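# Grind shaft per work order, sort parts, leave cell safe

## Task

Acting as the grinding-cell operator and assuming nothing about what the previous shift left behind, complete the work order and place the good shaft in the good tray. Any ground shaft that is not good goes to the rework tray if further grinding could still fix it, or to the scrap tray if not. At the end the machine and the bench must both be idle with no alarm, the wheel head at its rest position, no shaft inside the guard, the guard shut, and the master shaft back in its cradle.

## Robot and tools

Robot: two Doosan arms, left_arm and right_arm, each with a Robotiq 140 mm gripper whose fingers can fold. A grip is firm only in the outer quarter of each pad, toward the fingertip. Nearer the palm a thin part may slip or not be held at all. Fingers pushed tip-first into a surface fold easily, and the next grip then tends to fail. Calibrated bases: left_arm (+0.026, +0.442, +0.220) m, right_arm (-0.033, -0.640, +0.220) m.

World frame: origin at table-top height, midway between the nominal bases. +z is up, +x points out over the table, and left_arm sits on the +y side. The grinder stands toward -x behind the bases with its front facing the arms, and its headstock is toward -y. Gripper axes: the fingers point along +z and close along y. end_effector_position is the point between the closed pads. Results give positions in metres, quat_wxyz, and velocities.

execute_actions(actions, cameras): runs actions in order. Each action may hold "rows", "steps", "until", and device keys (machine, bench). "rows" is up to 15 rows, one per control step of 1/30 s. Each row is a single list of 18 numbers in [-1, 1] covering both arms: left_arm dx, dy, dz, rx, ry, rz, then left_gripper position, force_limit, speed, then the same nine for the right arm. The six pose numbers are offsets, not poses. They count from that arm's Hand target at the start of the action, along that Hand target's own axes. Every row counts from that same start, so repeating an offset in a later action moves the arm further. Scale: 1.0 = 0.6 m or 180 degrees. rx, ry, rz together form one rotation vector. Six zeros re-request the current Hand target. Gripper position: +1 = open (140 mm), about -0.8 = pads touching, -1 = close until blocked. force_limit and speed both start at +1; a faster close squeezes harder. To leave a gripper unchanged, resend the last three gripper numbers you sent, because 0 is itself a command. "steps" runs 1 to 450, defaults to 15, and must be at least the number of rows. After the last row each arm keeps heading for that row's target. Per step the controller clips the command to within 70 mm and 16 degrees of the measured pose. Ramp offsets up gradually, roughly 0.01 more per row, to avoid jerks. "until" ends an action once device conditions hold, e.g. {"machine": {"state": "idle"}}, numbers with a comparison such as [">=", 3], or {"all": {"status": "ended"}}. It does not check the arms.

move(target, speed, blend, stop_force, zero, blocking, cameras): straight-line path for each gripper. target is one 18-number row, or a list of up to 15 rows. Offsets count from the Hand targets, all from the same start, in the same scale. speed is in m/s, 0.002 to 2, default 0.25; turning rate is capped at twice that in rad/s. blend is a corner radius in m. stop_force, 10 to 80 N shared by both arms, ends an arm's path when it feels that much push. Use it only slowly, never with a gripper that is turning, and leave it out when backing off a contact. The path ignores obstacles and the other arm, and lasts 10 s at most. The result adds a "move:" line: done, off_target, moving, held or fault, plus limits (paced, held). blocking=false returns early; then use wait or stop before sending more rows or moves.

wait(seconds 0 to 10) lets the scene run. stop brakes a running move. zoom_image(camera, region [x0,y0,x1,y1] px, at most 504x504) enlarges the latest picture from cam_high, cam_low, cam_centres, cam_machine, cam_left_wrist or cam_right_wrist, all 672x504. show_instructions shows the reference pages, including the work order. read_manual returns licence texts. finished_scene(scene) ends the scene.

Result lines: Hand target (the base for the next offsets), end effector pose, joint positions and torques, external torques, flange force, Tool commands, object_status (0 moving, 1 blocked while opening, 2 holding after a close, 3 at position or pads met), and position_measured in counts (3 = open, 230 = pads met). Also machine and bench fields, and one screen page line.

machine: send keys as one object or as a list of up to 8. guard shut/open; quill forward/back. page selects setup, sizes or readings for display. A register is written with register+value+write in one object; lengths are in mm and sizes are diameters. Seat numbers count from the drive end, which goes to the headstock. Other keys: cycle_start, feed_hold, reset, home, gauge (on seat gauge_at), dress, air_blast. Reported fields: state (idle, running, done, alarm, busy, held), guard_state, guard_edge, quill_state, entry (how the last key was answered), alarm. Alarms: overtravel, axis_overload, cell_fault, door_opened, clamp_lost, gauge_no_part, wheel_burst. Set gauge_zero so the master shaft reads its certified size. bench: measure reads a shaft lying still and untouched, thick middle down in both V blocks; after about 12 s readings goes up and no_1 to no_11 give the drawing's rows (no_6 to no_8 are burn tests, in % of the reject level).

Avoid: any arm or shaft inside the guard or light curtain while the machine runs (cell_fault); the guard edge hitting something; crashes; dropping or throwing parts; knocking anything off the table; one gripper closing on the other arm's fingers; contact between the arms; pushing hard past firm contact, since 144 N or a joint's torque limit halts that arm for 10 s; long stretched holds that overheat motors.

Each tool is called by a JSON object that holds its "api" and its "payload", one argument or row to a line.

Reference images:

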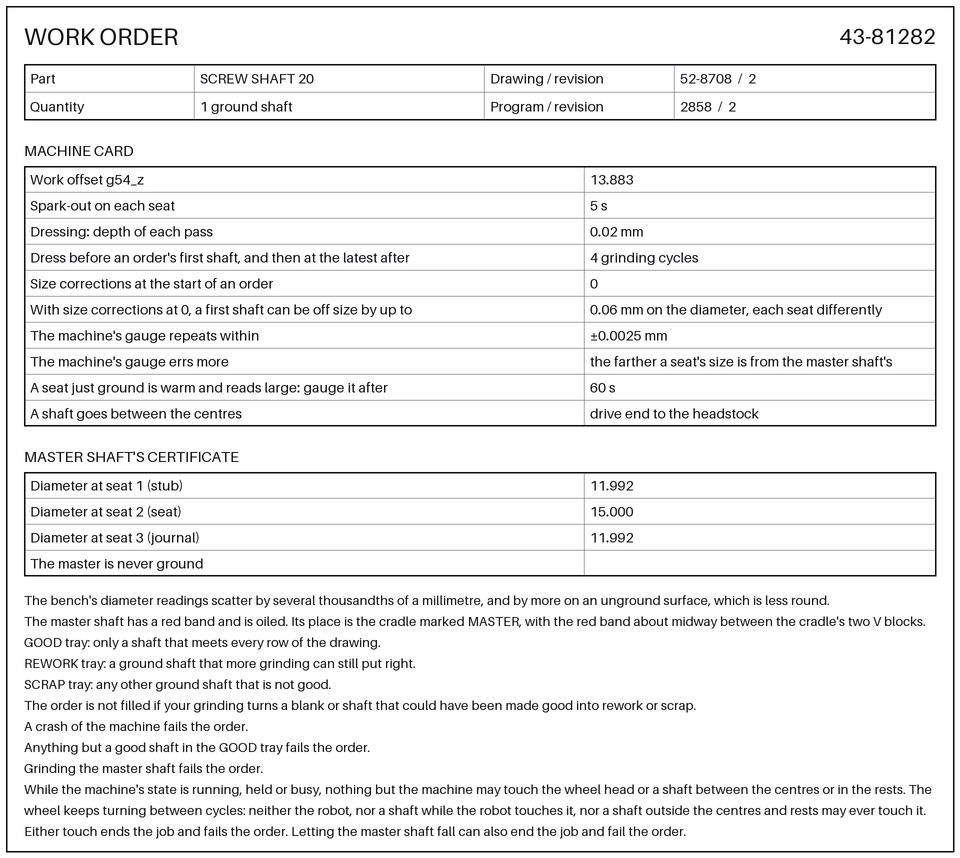

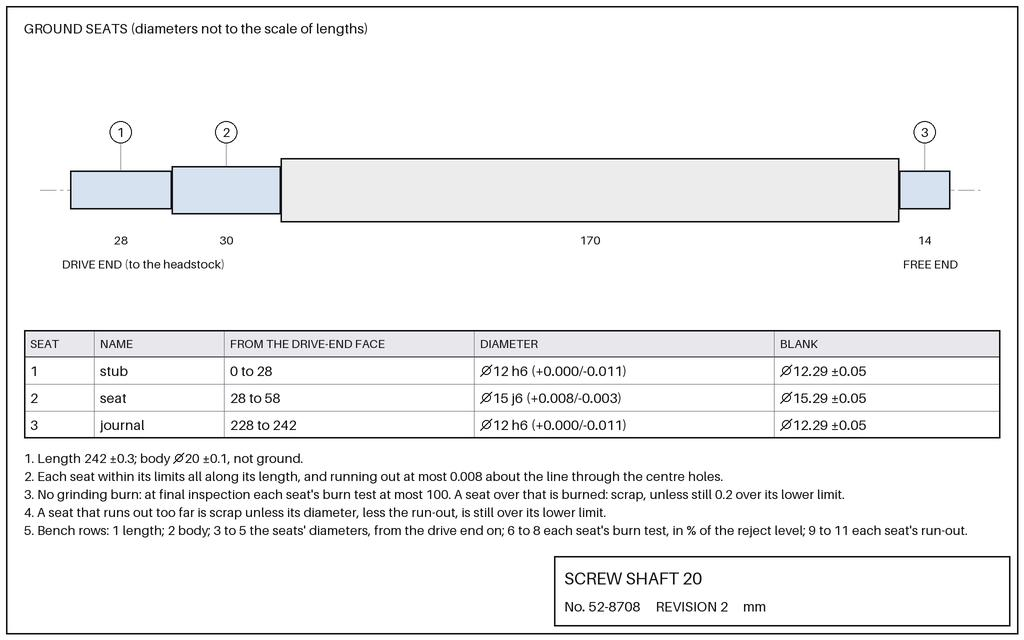

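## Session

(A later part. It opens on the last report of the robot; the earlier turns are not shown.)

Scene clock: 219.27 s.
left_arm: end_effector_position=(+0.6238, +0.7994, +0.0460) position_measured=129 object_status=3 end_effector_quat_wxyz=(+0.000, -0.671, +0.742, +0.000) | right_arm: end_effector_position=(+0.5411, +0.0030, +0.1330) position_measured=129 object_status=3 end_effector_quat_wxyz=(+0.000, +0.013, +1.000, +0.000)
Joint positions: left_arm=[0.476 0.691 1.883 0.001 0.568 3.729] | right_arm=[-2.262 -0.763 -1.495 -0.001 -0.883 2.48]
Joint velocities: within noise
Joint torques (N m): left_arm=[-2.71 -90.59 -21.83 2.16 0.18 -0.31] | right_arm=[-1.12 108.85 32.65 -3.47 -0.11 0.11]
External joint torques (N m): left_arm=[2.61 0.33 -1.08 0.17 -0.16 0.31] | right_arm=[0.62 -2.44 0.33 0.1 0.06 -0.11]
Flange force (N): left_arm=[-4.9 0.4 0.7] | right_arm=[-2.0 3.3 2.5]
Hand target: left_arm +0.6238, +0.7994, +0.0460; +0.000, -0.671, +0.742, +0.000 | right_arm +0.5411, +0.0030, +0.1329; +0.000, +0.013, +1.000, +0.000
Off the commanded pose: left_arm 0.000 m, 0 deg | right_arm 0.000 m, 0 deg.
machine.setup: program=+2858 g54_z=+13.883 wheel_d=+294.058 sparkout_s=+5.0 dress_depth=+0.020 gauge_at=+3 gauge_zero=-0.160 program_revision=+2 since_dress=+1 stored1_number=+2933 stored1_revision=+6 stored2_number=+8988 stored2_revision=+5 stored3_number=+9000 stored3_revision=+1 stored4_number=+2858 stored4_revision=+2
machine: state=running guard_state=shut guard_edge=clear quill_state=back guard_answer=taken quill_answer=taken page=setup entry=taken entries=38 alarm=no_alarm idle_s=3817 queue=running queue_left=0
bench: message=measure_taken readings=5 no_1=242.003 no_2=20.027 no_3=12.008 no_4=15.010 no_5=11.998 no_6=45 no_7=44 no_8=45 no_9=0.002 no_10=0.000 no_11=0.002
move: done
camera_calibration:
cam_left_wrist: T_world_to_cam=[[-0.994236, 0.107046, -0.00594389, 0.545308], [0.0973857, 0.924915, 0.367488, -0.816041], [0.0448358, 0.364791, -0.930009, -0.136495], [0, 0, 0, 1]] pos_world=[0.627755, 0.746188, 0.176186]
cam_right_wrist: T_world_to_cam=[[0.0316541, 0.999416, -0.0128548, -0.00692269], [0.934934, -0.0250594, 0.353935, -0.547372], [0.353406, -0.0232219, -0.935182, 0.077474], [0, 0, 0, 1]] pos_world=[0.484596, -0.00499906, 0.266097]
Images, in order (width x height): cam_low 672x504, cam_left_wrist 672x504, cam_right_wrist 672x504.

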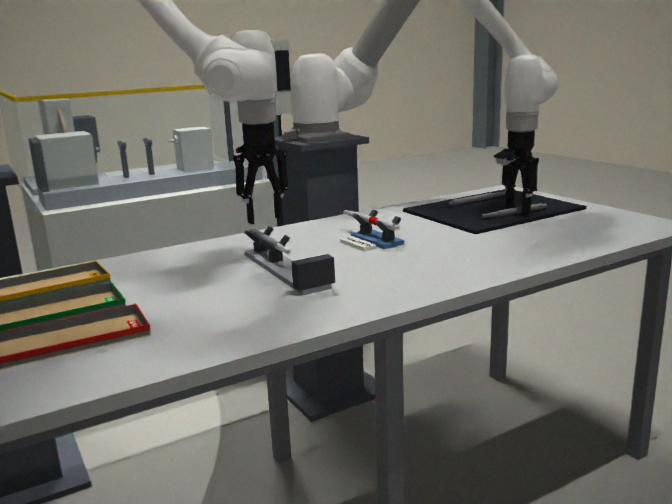

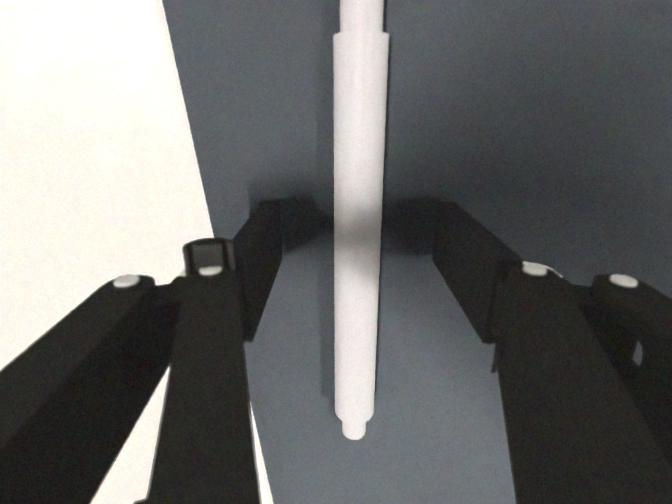

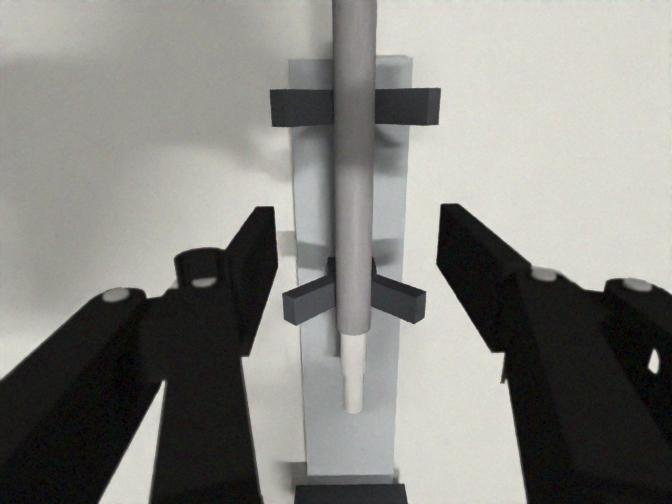

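{"api": "move", "payload": {
  "target": [0,0,0.004,0,0,0,0,1,-1,0,0,0.088,0,0,0,0,1,-1],
  "speed": 0.08,
  "cameras": ["cam_right_wrist"]
}}

{"api": "execute_actions", "payload": {
  "actions": [
    {"rows":[[0,0,0,0,0,0,-1,1,-1,0,0,0,0,0,0,-1,1,-1]],"steps":95}
  ],
  "cameras": ["cam_right_wrist","cam_left_wrist"]
}}

Scene clock: 220.80 s.
left_arm: end_effector_position=(+0.6238, +0.7994, +0.0436) position_measured=129 object_status=3 end_effector_quat_wxyz=(+0.000, -0.671, +0.742, +0.000) | right_arm: end_effector_position=(+0.5411, +0.0030, +0.0802) position_measured=129 object_status=3 end_effector_quat_wxyz=(+0.000, +0.013, +1.000, +0.000)
Joint positions: left_arm=[0.476 0.695 1.883 0.001 0.564 3.729] | right_arm=[-2.262 -0.82 -1.505 -0.001 -0.817 2.48]
Joint velocities: within noise
Joint torques (N m): left_arm=[-2.53 -89.68 -21.78 2.21 0.15 -0.41] | right_arm=[-1.25 111.44 30.44 -3.31 -0.21 0.06]
External joint torques (N m): left_arm=[2.4 -0.71 -1.06 0.12 -0.13 0.41] | right_arm=[1.14 -2.58 0.87 0.12 0.17 -0.06]
Flange force (N): left_arm=[-4.2 1.1 -0.8] | right_arm=[-2.2 4.6 3.0]
Hand target: left_arm +0.6238, +0.7994, +0.0436; +0.000, -0.671, +0.742, +0.000 | right_arm +0.5411, +0.0030, +0.0801; +0.000, +0.013, +1.000, +0.000
Off the commanded pose: left_arm 0.000 m, 0 deg | right_arm 0.000 m, 0 deg.
machine.setup: program=+2858 g54_z=+13.883 wheel_d=+294.058 sparkout_s=+5.0 dress_depth=+0.020 gauge_at=+3 gauge_zero=-0.160 program_revision=+2 since_dress=+1 stored1_number=+2933 stored1_revision=+6 stored2_number=+8988 stored2_revision=+5 stored3_number=+9000 stored3_revision=+1 stored4_number=+2858 stored4_revision=+2
machine: state=running guard_state=shut guard_edge=clear quill_state=back guard_answer=taken quill_answer=taken page=setup entry=taken entries=38 alarm=no_alarm idle_s=3819 queue=running queue_left=0
bench: message=measure_taken readings=5 no_1=242.003 no_2=20.027 no_3=12.008 no_4=15.010 no_5=11.998 no_6=45 no_7=44 no_8=45 no_9=0.002 no_10=0.000 no_11=0.002
move: done
camera_calibration:
cam_right_wrist: T_world_to_cam=[[0.0315607, 0.999419, -0.0128922, -0.00754786], [0.93497, -0.0249609, 0.353848, -0.528682], [0.35332, -0.0232215, -0.935214, 0.0281454], [0, 0, 0, 1]] pos_world=[0.484596, -0.00499934, 0.213298]
Images, in order (width x height): cam_right_wrist 672x504.

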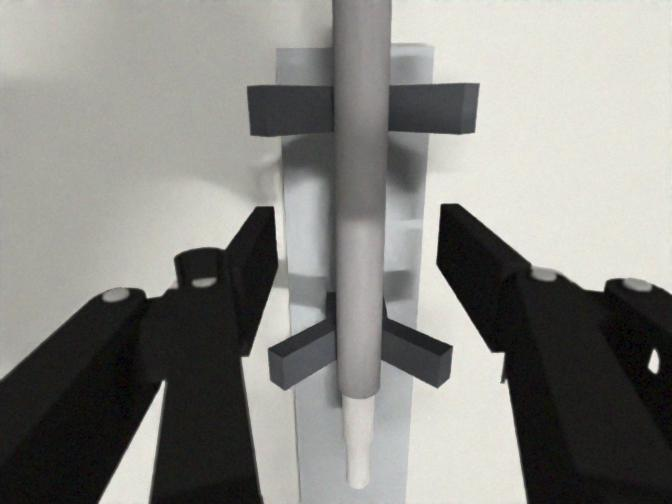

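Scene clock: 224.17 s.
left_arm: end_effector_position=(+0.6238, +0.7994, +0.0436) position_measured=204 object_status=2 end_effector_quat_wxyz=(+0.000, -0.671, +0.742, +0.000) | right_arm: end_effector_position=(+0.5411, +0.0030, +0.0801) position_measured=204 object_status=2 end_effector_quat_wxyz=(+0.000, +0.013, +1.000, +0.000)
Joint positions: left_arm=[0.476 0.695 1.883 0.001 0.564 3.729] | right_arm=[-2.262 -0.82 -1.505 -0.001 -0.817 2.48]
Joint velocities: within noise
Joint torques (N m): left_arm=[-3.1 -85.14 -20.05 2.13 0.03 -0.26] | right_arm=[-13.91 94.12 13.66 -7.27 -5.62 -0.16]
External joint torques (N m): left_arm=[2.96 -5.26 -2.87 0.21 -0.01 0.26] | right_arm=[13.57 14.43 17.43 4.09 5.57 0.16]
Flange force (N): left_arm=[-4.6 1.6 -7.5] | right_arm=[0.2 24.4 -11.2]
Hand target: left_arm +0.6238, +0.7994, +0.0436; +0.000, -0.671, +0.742, +0.000 | right_arm +0.5411, +0.0030, +0.0801; +0.000, +0.013, +1.000, +0.000
Off the commanded pose: left_arm 0.000 m, 0 deg | right_arm 0.000 m, 0 deg.
machine.setup: program=+2858 g54_z=+13.883 wheel_d=+294.058 sparkout_s=+5.0 dress_depth=+0.020 gauge_at=+3 gauge_zero=-0.160 program_revision=+2 since_dress=+1 stored1_number=+2933 stored1_revision=+6 stored2_number=+8988 stored2_revision=+5 stored3_number=+9000 stored3_revision=+1 stored4_number=+2858 stored4_revision=+2
machine: state=running guard_state=shut guard_edge=clear quill_state=back guard_answer=taken quill_answer=taken page=setup entry=taken entries=38 alarm=no_alarm idle_s=3822 queue=running queue_left=0
bench: message=measure_taken readings=5 no_1=242.003 no_2=20.027 no_3=12.008 no_4=15.010 no_5=11.998 no_6=45 no_7=44 no_8=45 no_9=0.002 no_10=0.000 no_11=0.002
camera_calibration:
cam_left_wrist: T_world_to_cam=[[-0.994236, 0.107046, -0.00594389, 0.545294], [0.0973857, 0.924915, 0.367488, -0.815159], [0.0448358, 0.364791, -0.930009, -0.138727], [0, 0, 0, 1]] pos_world=[0.627755, 0.746188, 0.173786]
cam_right_wrist: T_world_to_cam=[[0.0316543, 0.999416, -0.0128575, -0.00760539], [0.934967, -0.0250608, 0.353848, -0.52874], [0.353319, -0.0232221, -0.935215, 0.0280174], [0, 0, 0, 1]] pos_world=[0.484696, -0.00499906, 0.213198]
Images, in order (width x height): cam_left_wrist 672x504, cam_right_wrist 672x504.

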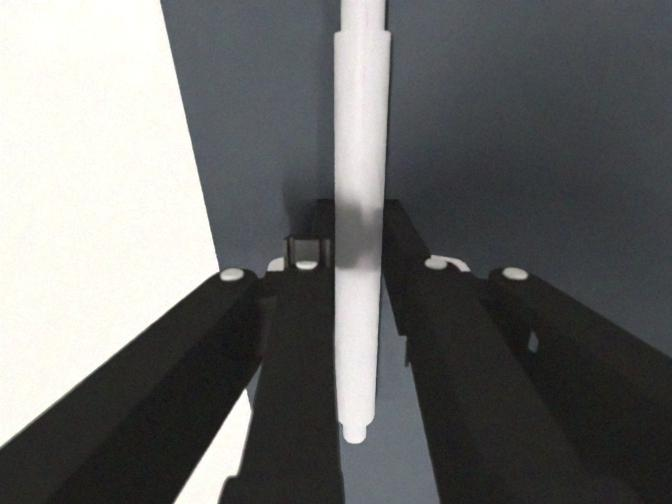

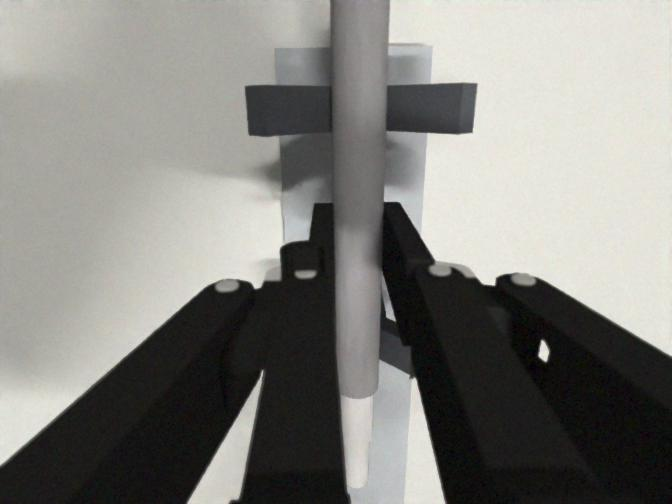

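{"api": "move", "payload": {
  "target": [
    [0,0,-0.1,0,0,0,-1,1,-1,0,0,-0.1,0,0,0,-1,1,-1],
    [0,0,-0.3,0,0,0,-1,1,-1,0,0,-0.283,0,0,0,-1,1,-1],
    [0.6497,0.1424,-0.477,0,0,-0.5206,-1,1,-1,0.179,-0.998,-0.283,0,0,0.478,-1,1,-1]
  ],
  "speed": [0.08,0.25,0.25],
  "blend": [0,0.04,0],
  "cameras": ["cam_right_wrist","cam_high","cam_left_wrist"]
}}

Scene clock: 230.43 s.
left_arm: end_effector_position=(+0.4998, +0.4200, +0.3295) position_measured=204 object_status=2 end_effector_quat_wxyz=(+0.000, +1.000, -0.018, +0.000) | right_arm: end_effector_position=(+0.4179, -0.5927, +0.2498) position_measured=204 object_status=2 end_effector_quat_wxyz=(+0.000, +0.692, +0.722, +0.000)
Joint positions: left_arm=[-0.133 0.036 2.166 0.001 0.94 1.485] | right_arm=[-2.964 -0.109 -2.275 0 -0.757 3.279]
Joint velocities: within noise
Joint torques (N m): left_arm=[-2.94 -39.94 -34.9 3.36 0.07 -0.43] | right_arm=[-0.87 46.32 30.65 -3.1 -0.26 0.1]
External joint torques (N m): left_arm=[2.9 1.59 0.43 0.17 -0.12 0.43] | right_arm=[0.78 -5.34 -1.35 0.13 0.25 -0.09]
Flange force (N): left_arm=[2.4 -7.0 2.5] | right_arm=[1.8 5.2 9.9]
Hand target: left_arm +0.4998, +0.4200, +0.3296; +0.000, +1.000, -0.018, +0.000 | right_arm +0.4179, -0.5927, +0.2498; +0.000, +0.692, +0.722, +0.000
Off the commanded pose: left_arm 0.000 m, 0 deg | right_arm 0.000 m, 0 deg.
machine.setup: program=+2858 g54_z=+13.883 wheel_d=+294.058 sparkout_s=+5.0 dress_depth=+0.020 gauge_at=+3 gauge_zero=-0.160 program_revision=+2 since_dress=+1 stored1_number=+2933 stored1_revision=+6 stored2_number=+8988 stored2_revision=+5 stored3_number=+9000 stored3_revision=+1 stored4_number=+2858 stored4_revision=+2
machine: state=running guard_state=shut guard_edge=clear quill_state=back guard_answer=taken quill_answer=taken page=setup entry=taken entries=38 alarm=no_alarm idle_s=3828 queue=running queue_left=0
bench: message=measure_taken readings=5 no_1=242.003 no_2=20.027 no_3=12.008 no_4=15.010 no_5=11.998 no_6=45 no_7=44 no_8=45 no_9=0.002 no_10=0.000 no_11=0.002
move: done
camera_calibration:
cam_left_wrist: T_world_to_cam=[[-0.0425822, -0.999069, -0.00686506, 0.453492], [-0.929397, 0.0370894, 0.367212, 0.32889], [-0.366616, 0.0220171, -0.930112, 0.620834], [0, 0, 0, 1]] pos_world=[0.552588, 0.427203, 0.459786]
cam_right_wrist: T_world_to_cam=[[0.999219, 0.0375315, -0.0123419, -0.38081], [0.0394711, -0.934678, 0.353297, -0.65324], [0.00172406, -0.353508, -0.93543, 0.167636], [0, 0, 0, 1]] pos_world=[0.406008, -0.537016, 0.382899]
Images, in order (width x height): cam_high 672x504, cam_left_wrist 672x504, cam_right_wrist 672x504.

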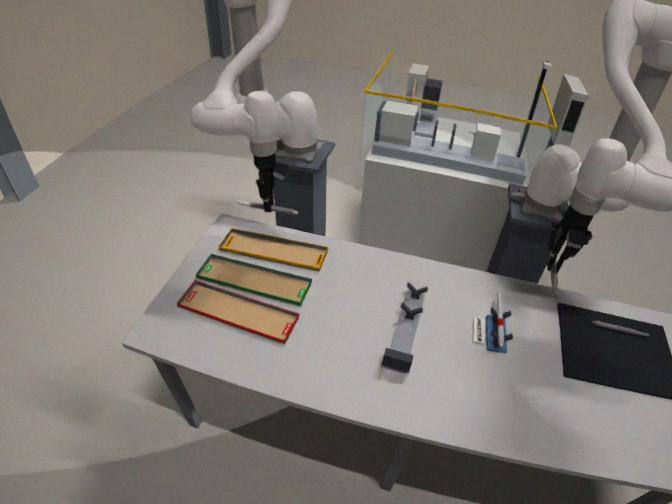

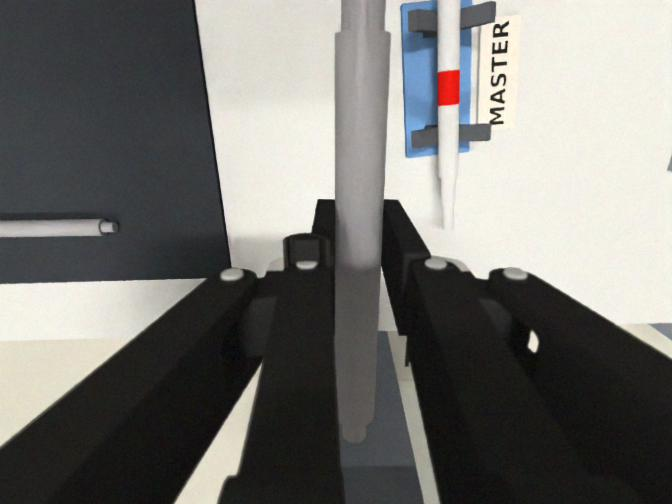

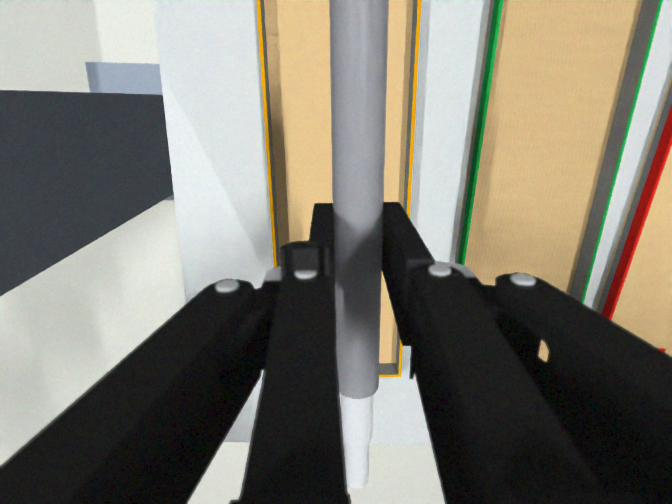

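{"api": "move", "payload": {
  "target": [
    [0.0853,0.6913,0.05,0,0,0,-1,1,-1,0,-0.013,0.1,0,0,0,-1,1,-1],
    [0.0853,0.6913,0.3425,0,0,0,-1,1,-1,0,-0.013,0.29,0,0,0,-1,1,-1]
  ],
  "speed": [0.25,0.12],
  "cameras": ["cam_right_wrist","cam_left_wrist","cam_high"]
}}

{"api": "zoom_image", "payload": {
  "camera": "cam_high",
  "region": [190, 180, 350, 320]
}}

Scene clock: 235.63 s.
left_arm: end_effector_position=(+0.5361, +0.0037, +0.1238) position_measured=204 object_status=2 end_effector_quat_wxyz=(+0.000, +1.000, -0.018, +0.000) | right_arm: end_effector_position=(+0.4102, -0.5931, +0.0759) position_measured=204 object_status=2 end_effector_quat_wxyz=(+0.000, +0.692, +0.722, +0.000)
Joint positions: left_arm=[-0.774 0.56 1.921 0.001 0.662 0.845] | right_arm=[-2.962 -0.43 -2.373 0 -0.338 3.281]
Joint velocities: within noise
Joint torques (N m): left_arm=[-2.53 -84.61 -26.57 2.55 0.13 -0.41] | right_arm=[-0.82 63.63 14.43 -1.48 -0.31 0.09]
External joint torques (N m): left_arm=[2.4 2.35 0.33 0.16 -0.17 0.41] | right_arm=[0.67 -5.19 -0.18 0.04 0.31 -0.09]
Flange force (N): left_arm=[4.0 -2.1 3.5] | right_arm=[1.5 3.1 12.1]
Hand target: left_arm +0.5361, +0.0038, +0.1238; +0.000, +1.000, -0.018, +0.000 | right_arm +0.4102, -0.5931, +0.0758; +0.000, +0.692, +0.722, +0.000
Off the commanded pose: left_arm 0.000 m, 0 deg | right_arm 0.000 m, 0 deg.
machine.setup: program=+2858 g54_z=+13.883 wheel_d=+293.978 sparkout_s=+5.0 dress_depth=+0.020 gauge_at=+3 gauge_zero=-0.160 program_revision=+2 since_dress=+0 stored1_number=+2933 stored1_revision=+6 stored2_number=+8988 stored2_revision=+5 stored3_number=+9000 stored3_revision=+1 stored4_number=+2858 stored4_revision=+2
machine: state=idle guard_state=shut guard_edge=clear quill_state=back guard_answer=taken quill_answer=taken page=setup entry=taken entries=38 alarm=no_alarm idle_s=3833 queue=done queue_left=0
bench: message=measure_taken readings=5 no_1=242.003 no_2=20.027 no_3=12.008 no_4=15.010 no_5=11.998 no_6=45 no_7=44 no_8=45 no_9=0.002 no_10=0.000 no_11=0.002
move: done
camera_calibration:
cam_left_wrist: T_world_to_cam=[[-0.0425825, -0.999069, -0.00686901, 0.0378187], [-0.929445, 0.0370911, 0.367092, 0.453751], [-0.366496, 0.0220161, -0.930159, 0.45196], [0, 0, 0, 1]] pos_world=[0.588989, 0.011003, 0.254086]
cam_right_wrist: T_world_to_cam=[[0.999219, 0.0374969, -0.0124356, -0.37525], [0.0394718, -0.93468, 0.353293, -0.591778], [0.00162407, -0.353508, -0.93543, 0.00491169], [0, 0, 0, 1]] pos_world=[0.398308, -0.537316, 0.208999]
Images, in order (width x height): cam_high 672x504, cam_left_wrist 672x504, cam_right_wrist 672x504.

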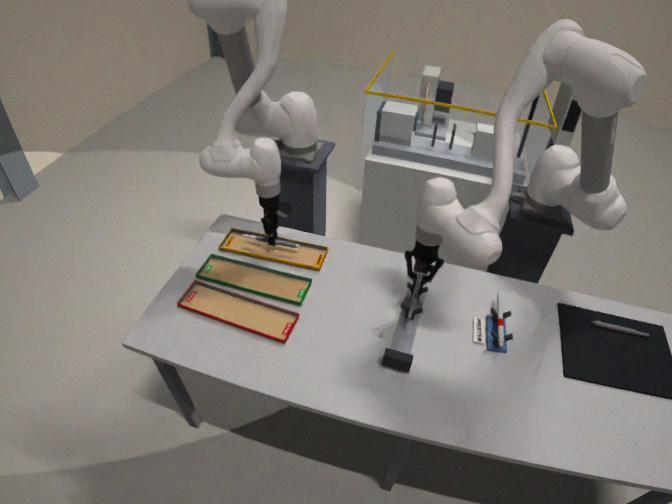

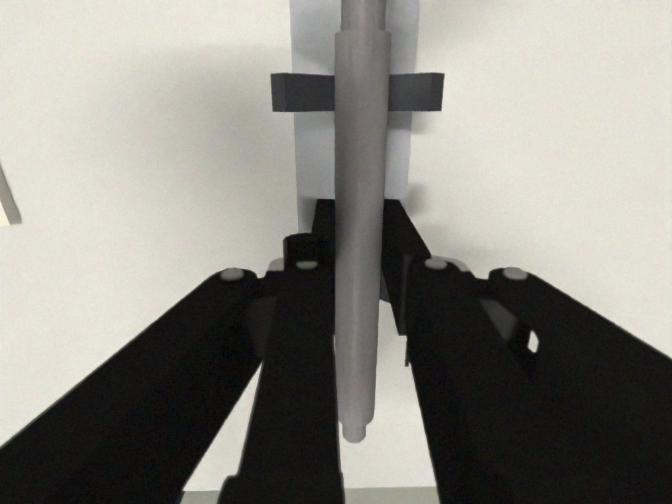

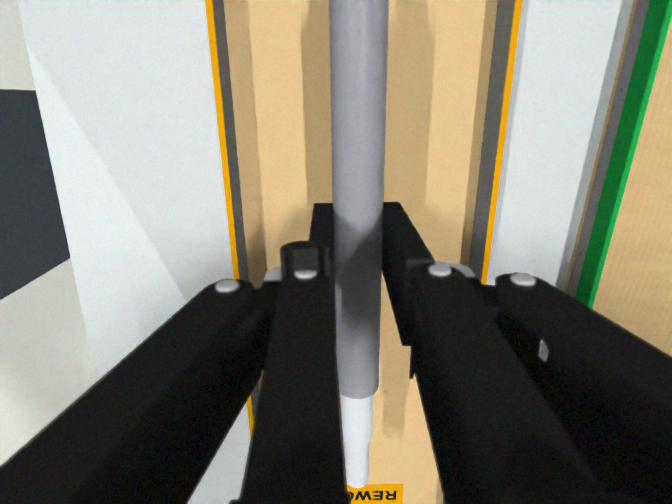

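Scaled by 3.150 from the camera's 672x504 image, which has a finer 960x720 frame.

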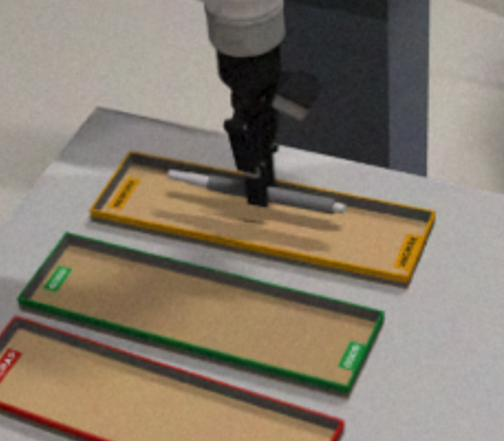

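{"api": "move", "payload": {
  "target": [0,0,0.09,0,0,0,-1,1,-1,0,0,0.09,0,0,0,-1,1,-1],
  "speed": 0.013,
  "stop_force": 10,
  "cameras": ["cam_right_wrist","cam_left_wrist"]
}}

{"api": "execute_actions", "payload": {
  "actions": [
    {"rows":[[0,0,-0.002,0,0,0,-1,1,-1,0,0,-0.001,0,0,0,-1,1,-1]],"steps":12},
    {"rows":[[0,0,0,0,0,0,-0.3,1,-1,0,0,0,0,0,0,-0.4,1,-1]],"steps":45}
  ],
  "cameras": []
}}

{"api": "move", "payload": {
  "target": [
    [0,0,-0.15,0,0,0,-0.3,1,-1,0,0,-0.15,0,0,0,-0.4,1,-1],
    [0,0,-0.2,0,0,0,-0.3,1,-1,0,0,-0.5,0,0,0,-0.4,1,-1]
  ],
  "speed": [0.12,0.25],
  "cameras": ["cam_high","cam_left_wrist","cam_right_wrist"]
}}

{"api": "execute_actions", "payload": {
  "actions": [
    {"bench":{"measure":true},"machine":{"guard":"open","page":"sizes"},"steps":450,"until":{"bench":{"readings":[">",5]}}}
  ],
  "cameras": []
}}

Scene clock: 240.53 s.
left_arm: end_effector_position=(+0.5361, +0.0038, +0.0785) position_measured=204 object_status=2 end_effector_quat_wxyz=(+0.000, +1.000, -0.018, +0.000) | right_arm: end_effector_position=(+0.4102, -0.5931, +0.0370) position_measured=204 object_status=2 end_effector_quat_wxyz=(+0.000, +0.692, +0.722, +0.000)
Joint positions: left_arm=[-0.774 0.623 1.929 0.001 0.59 0.845] | right_arm=[-2.962 -0.516 -2.376 0 -0.249 3.281]
Joint velocities: within noise
Joint torques (N m): left_arm=[1.45 -73.12 -19.44 3.65 -0.96 -0.1] | right_arm=[-0.48 47.17 5.93 -1.13 0.63 0.04]
External joint torques (N m): left_arm=[-1.6 -12.17 -4.44 -1.19 0.91 0.1] | right_arm=[0.52 15.67 4.79 0.04 -0.62 -0.04]
Flange force (N): left_arm=[-2.6 0.8 -19.4] | right_arm=[1.1 0.5 -36.7]
Hand target: left_arm +0.5361, +0.0038, +0.0785; +0.000, +1.000, -0.018, +0.000 (not the last commanded pose) | right_arm +0.4102, -0.5931, +0.0370; +0.000, +0.692, +0.722, +0.000 (not the last commanded pose)
Off the commanded pose: left_arm 0.009 m, 0 deg | right_arm 0.015 m, 0 deg.
machine.setup: program=+2858 g54_z=+13.883 wheel_d=+293.978 sparkout_s=+5.0 dress_depth=+0.020 gauge_at=+3 gauge_zero=-0.160 program_revision=+2 since_dress=+0 stored1_number=+2933 stored1_revision=+6 stored2_number=+8988 stored2_revision=+5 stored3_number=+9000 stored3_revision=+1 stored4_number=+2858 stored4_revision=+2
machine: state=idle guard_state=shut guard_edge=clear quill_state=back guard_answer=taken quill_answer=taken page=setup entry=taken entries=38 alarm=no_alarm idle_s=3838 queue=done queue_left=0
bench: message=measure_taken readings=5 no_1=242.003 no_2=20.027 no_3=12.008 no_4=15.010 no_5=11.998 no_6=45 no_7=44 no_8=45 no_9=0.002 no_10=0.000 no_11=0.002
move: contact (left_arm, right_arm)
camera_calibration:
cam_left_wrist: T_world_to_cam=[[-0.0424892, -0.999073, -0.00690455, 0.0374602], [-0.929449, 0.0369912, 0.367092, 0.470384], [-0.366496, 0.0220149, -0.930159, 0.409824], [0, 0, 0, 1]] pos_world=[0.588989, 0.0110031, 0.208786]
cam_right_wrist: T_world_to_cam=[[0.999219, 0.0374969, -0.0124356, -0.375729], [0.0394718, -0.93468, 0.353293, -0.578164], [0.00162407, -0.353508, -0.93543, -0.0314183], [0, 0, 0, 1]] pos_world=[0.398308, -0.537416, 0.170199]
Images, in order (width x height): cam_left_wrist 672x504, cam_right_wrist 672x504.

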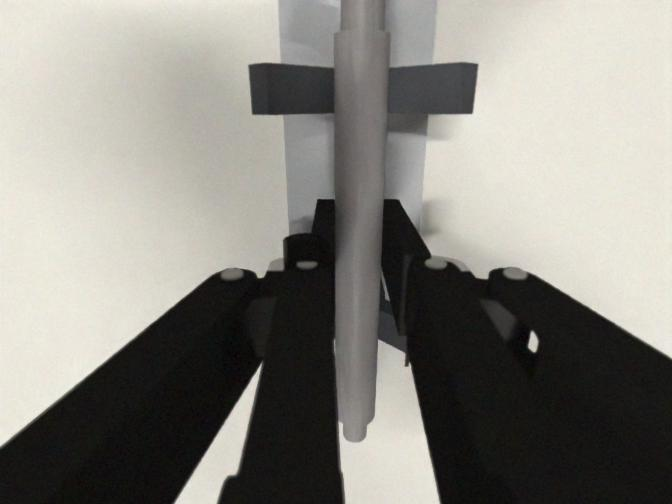

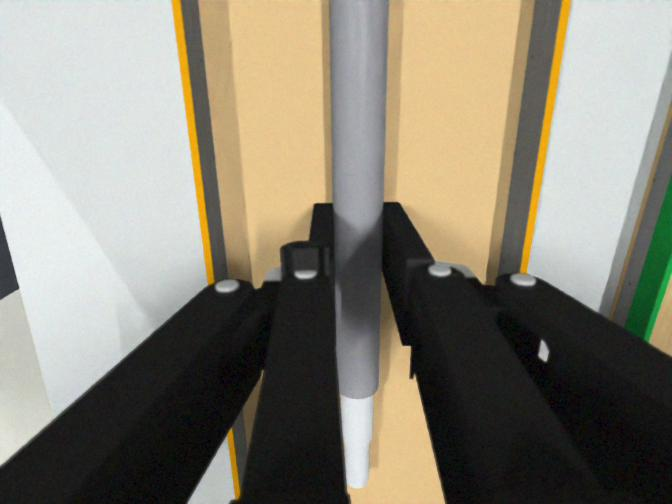

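Scene clock: 242.63 s.
left_arm: end_effector_position=(+0.5362, +0.0037, +0.0798) position_measured=167 object_status=3 end_effector_quat_wxyz=(+0.000, +1.000, -0.018, +0.000) | right_arm: end_effector_position=(+0.4102, -0.5931, +0.0377) position_measured=179 object_status=3 end_effector_quat_wxyz=(+0.000, +0.692, +0.722, +0.000)
Joint positions: left_arm=[-0.774 0.621 1.929 0.001 0.592 0.845] | right_arm=[-2.962 -0.515 -2.376 0 -0.25 3.281]
Joint velocities: within noise
Joint torques (N m): left_arm=[-2.61 -85.04 -22.82 2.31 0.02 -0.4] | right_arm=[-1.13 65.56 9.96 -1.11 -0.27 0.1]
External joint torques (N m): left_arm=[2.46 -0.14 -1.05 0.15 -0.06 0.4] | right_arm=[1.03 -2.75 0.85 0.02 0.28 -0.1]
External joint torques at the end of the 1st action: left_arm=[2.82 2.88 0.18 0.09 -0.17 0.34] | right_arm=[0.9 -4.45 -0.01 0.04 0.28 -0.09]
Flange force (N): left_arm=[4.4 -2.0 -0.2] | right_arm=[2.2 2.5 6.8]
Flange force at the end of the 1st action (N): left_arm=[4.8 -2.1 4.4] | right_arm=[1.9 1.9 10.7]
Hand target: left_arm +0.5361, +0.0038, +0.0797; +0.000, +1.000, -0.018, +0.000 | right_arm +0.4102, -0.5931, +0.0376; +0.000, +0.692, +0.722, +0.000
Off the commanded pose: left_arm 0.000 m, 0 deg | right_arm 0.000 m, 0 deg.
machine.setup: program=+2858 g54_z=+13.883 wheel_d=+293.978 sparkout_s=+5.0 dress_depth=+0.020 gauge_at=+3 gauge_zero=-0.160 program_revision=+2 since_dress=+0 stored1_number=+2933 stored1_revision=+6 stored2_number=+8988 stored2_revision=+5 stored3_number=+9000 stored3_revision=+1 stored4_number=+2858 stored4_revision=+2
machine: state=idle guard_state=shut guard_edge=clear quill_state=back guard_answer=taken quill_answer=taken page=setup entry=taken entries=38 alarm=no_alarm idle_s=3840 queue=done queue_left=0
bench: message=measure_taken readings=5 no_1=242.003 no_2=20.027 no_3=12.008 no_4=15.010 no_5=11.998 no_6=45 no_7=44 no_8=45 no_9=0.002 no_10=0.000 no_11=0.002
No camera images: "cameras" was empty.

Scene clock: 244.80 s.
left_arm: end_effector_position=(+0.5362, +0.0037, +0.1997) position_measured=167 object_status=3 end_effector_quat_wxyz=(+0.000, +1.000, -0.018, +0.000) | right_arm: end_effector_position=(+0.4100, -0.5931, +0.3376) position_measured=179 object_status=3 end_effector_quat_wxyz=(+0.000, +0.692, +0.722, +0.000)
Joint positions: left_arm=[-0.774 0.463 1.892 0 0.787 0.845] | right_arm=[-2.962 0.021 -2.206 0 -0.957 3.281]
Joint velocities: within noise
Joint torques (N m): left_arm=[-2.54 -77.2 -28.93 3 0.05 -0.39] | right_arm=[-0.98 36.67 34.66 -3.66 -0.32 0.1]
External joint torques (N m): left_arm=[2.41 -0.14 -1.39 0.13 -0.09 0.39] | right_arm=[0.94 -3.94 0.27 0.11 0.32 -0.1]
Flange force (N): left_arm=[4.8 -1.5 -0.7] | right_arm=[2.3 6.6 5.0]
Hand target: left_arm +0.5362, +0.0037, +0.1997; +0.000, +1.000, -0.018, +0.000 | right_arm +0.4100, -0.5931, +0.3376; +0.000, +0.692, +0.722, +0.000
Off the commanded pose: left_arm 0.000 m, 0 deg | right_arm 0.000 m, 0 deg.
machine.setup: program=+2858 g54_z=+13.883 wheel_d=+293.978 sparkout_s=+5.0 dress_depth=+0.020 gauge_at=+3 gauge_zero=-0.160 program_revision=+2 since_dress=+0 stored1_number=+2933 stored1_revision=+6 stored2_number=+8988 stored2_revision=+5 stored3_number=+9000 stored3_revision=+1 stored4_number=+2858 stored4_revision=+2
machine: state=idle guard_state=shut guard_edge=clear quill_state=back guard_answer=taken quill_answer=taken page=setup entry=taken entries=38 alarm=no_alarm idle_s=3842 queue=done queue_left=0
bench: message=measure_taken readings=5 no_1=242.003 no_2=20.027 no_3=12.008 no_4=15.010 no_5=11.998 no_6=45 no_7=44 no_8=45 no_9=0.002 no_10=0.000 no_11=0.002
move: done
camera_calibration:
cam_left_wrist: T_world_to_cam=[[-0.0424892, -0.999073, -0.00690455, 0.0381971], [-0.929449, 0.0369912, 0.367092, 0.425896], [-0.366496, 0.0220149, -0.930159, 0.522562], [0, 0, 0, 1]] pos_world=[0.588989, 0.0109031, 0.329986]
cam_right_wrist: T_world_to_cam=[[0.999219, 0.0374976, -0.0124359, -0.371792], [0.0394726, -0.93468, 0.353293, -0.684321], [0.00162408, -0.353508, -0.93543, 0.249679], [0, 0, 0, 1]] pos_world=[0.398108, -0.537416, 0.470699]
Images, in order (width x height): cam_high 672x504, cam_left_wrist 672x504, cam_right_wrist 672x504.

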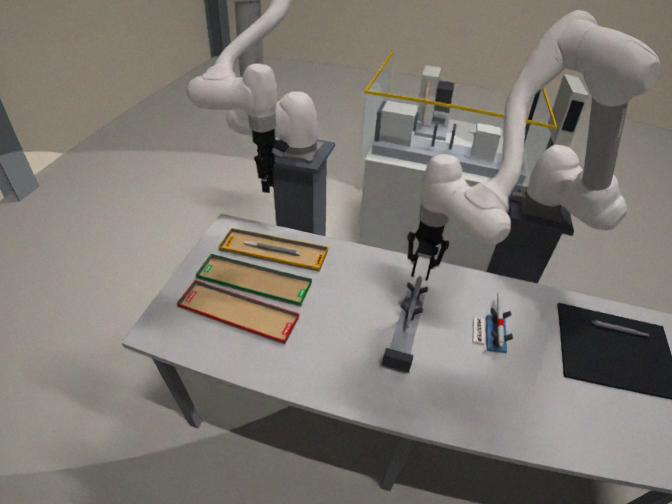

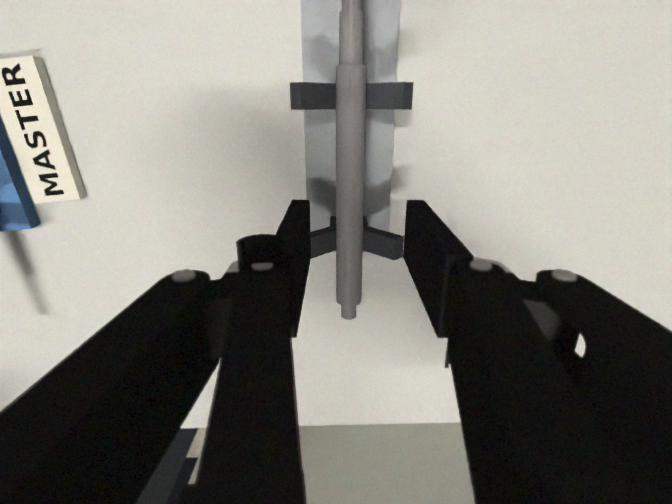

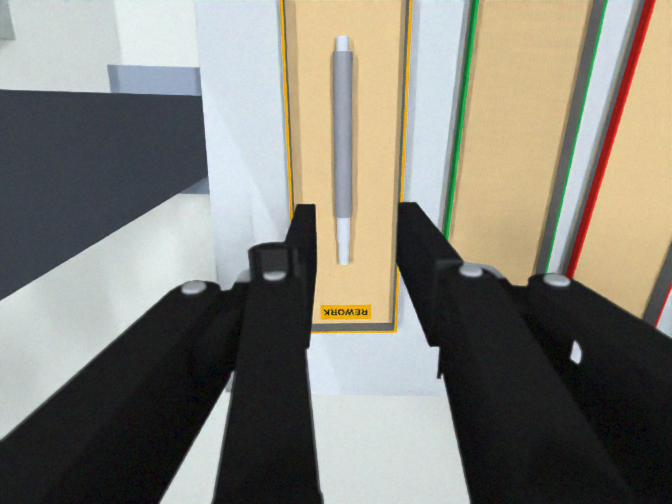

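Scene clock: 257.00 s.
left_arm: end_effector_position=(+0.5362, +0.0037, +0.1997) position_measured=167 object_status=3 end_effector_quat_wxyz=(+0.000, +1.000, -0.018, +0.000) | right_arm: end_effector_position=(+0.4100, -0.5931, +0.3376) position_measured=179 object_status=3 end_effector_quat_wxyz=(+0.000, +0.692, +0.722, +0.000)
Joint positions: left_arm=[-0.774 0.462 1.892 0 0.787 0.845] | right_arm=[-2.962 0.021 -2.206 0 -0.957 3.281]
Joint velocities: within noise
Joint torques (N m): left_arm=[-2.29 -76.84 -28.88 3 0.09 -0.3] | right_arm=[-0.86 35.82 34.38 -3.64 -0.24 0.12]
External joint torques (N m): left_arm=[2.13 -0.45 -1.51 0.14 -0.14 0.3] | right_arm=[0.86 -2.96 0.86 0.07 0.25 -0.12]
Flange force (N): left_arm=[4.3 -1.2 -1.0] | right_arm=[2.0 6.0 3.1]
Hand target: left_arm +0.5362, +0.0037, +0.1997; +0.000, +1.000, -0.018, +0.000 | right_arm +0.4100, -0.5931, +0.3376; +0.000, +0.692, +0.722, +0.000
Tool commands: left_gripper/position=-0.3 left_gripper/force_limit=+1.0 left_gripper/speed=-1.0 right_gripper/position=-0.4 right_gripper/force_limit=+1.0 right_gripper/speed=-1.0
Off the commanded pose: left_arm 0.000 m, 0 deg | right_arm 0.000 m, 0 deg.
machine.sizes: size_1=+0.000 size_2=+0.000 size_3=+0.000 aim_1=+11.995 aim_2=+15.002 aim_3=+11.995
machine: state=idle guard_state=open guard_edge=clear quill_state=back guard_answer=taken quill_answer=taken page=sizes entry=taken entries=38 alarm=no_alarm idle_s=3854 queue=done queue_left=0
bench: message=measure_taken readings=6 no_1=241.998 no_2=20.010 no_3=12.313 no_4=15.293 no_5=12.290 no_6=45 no_7=43 no_8=43 no_9=0.001 no_10=0.014 no_11=0.000
No camera images: "cameras" was empty.


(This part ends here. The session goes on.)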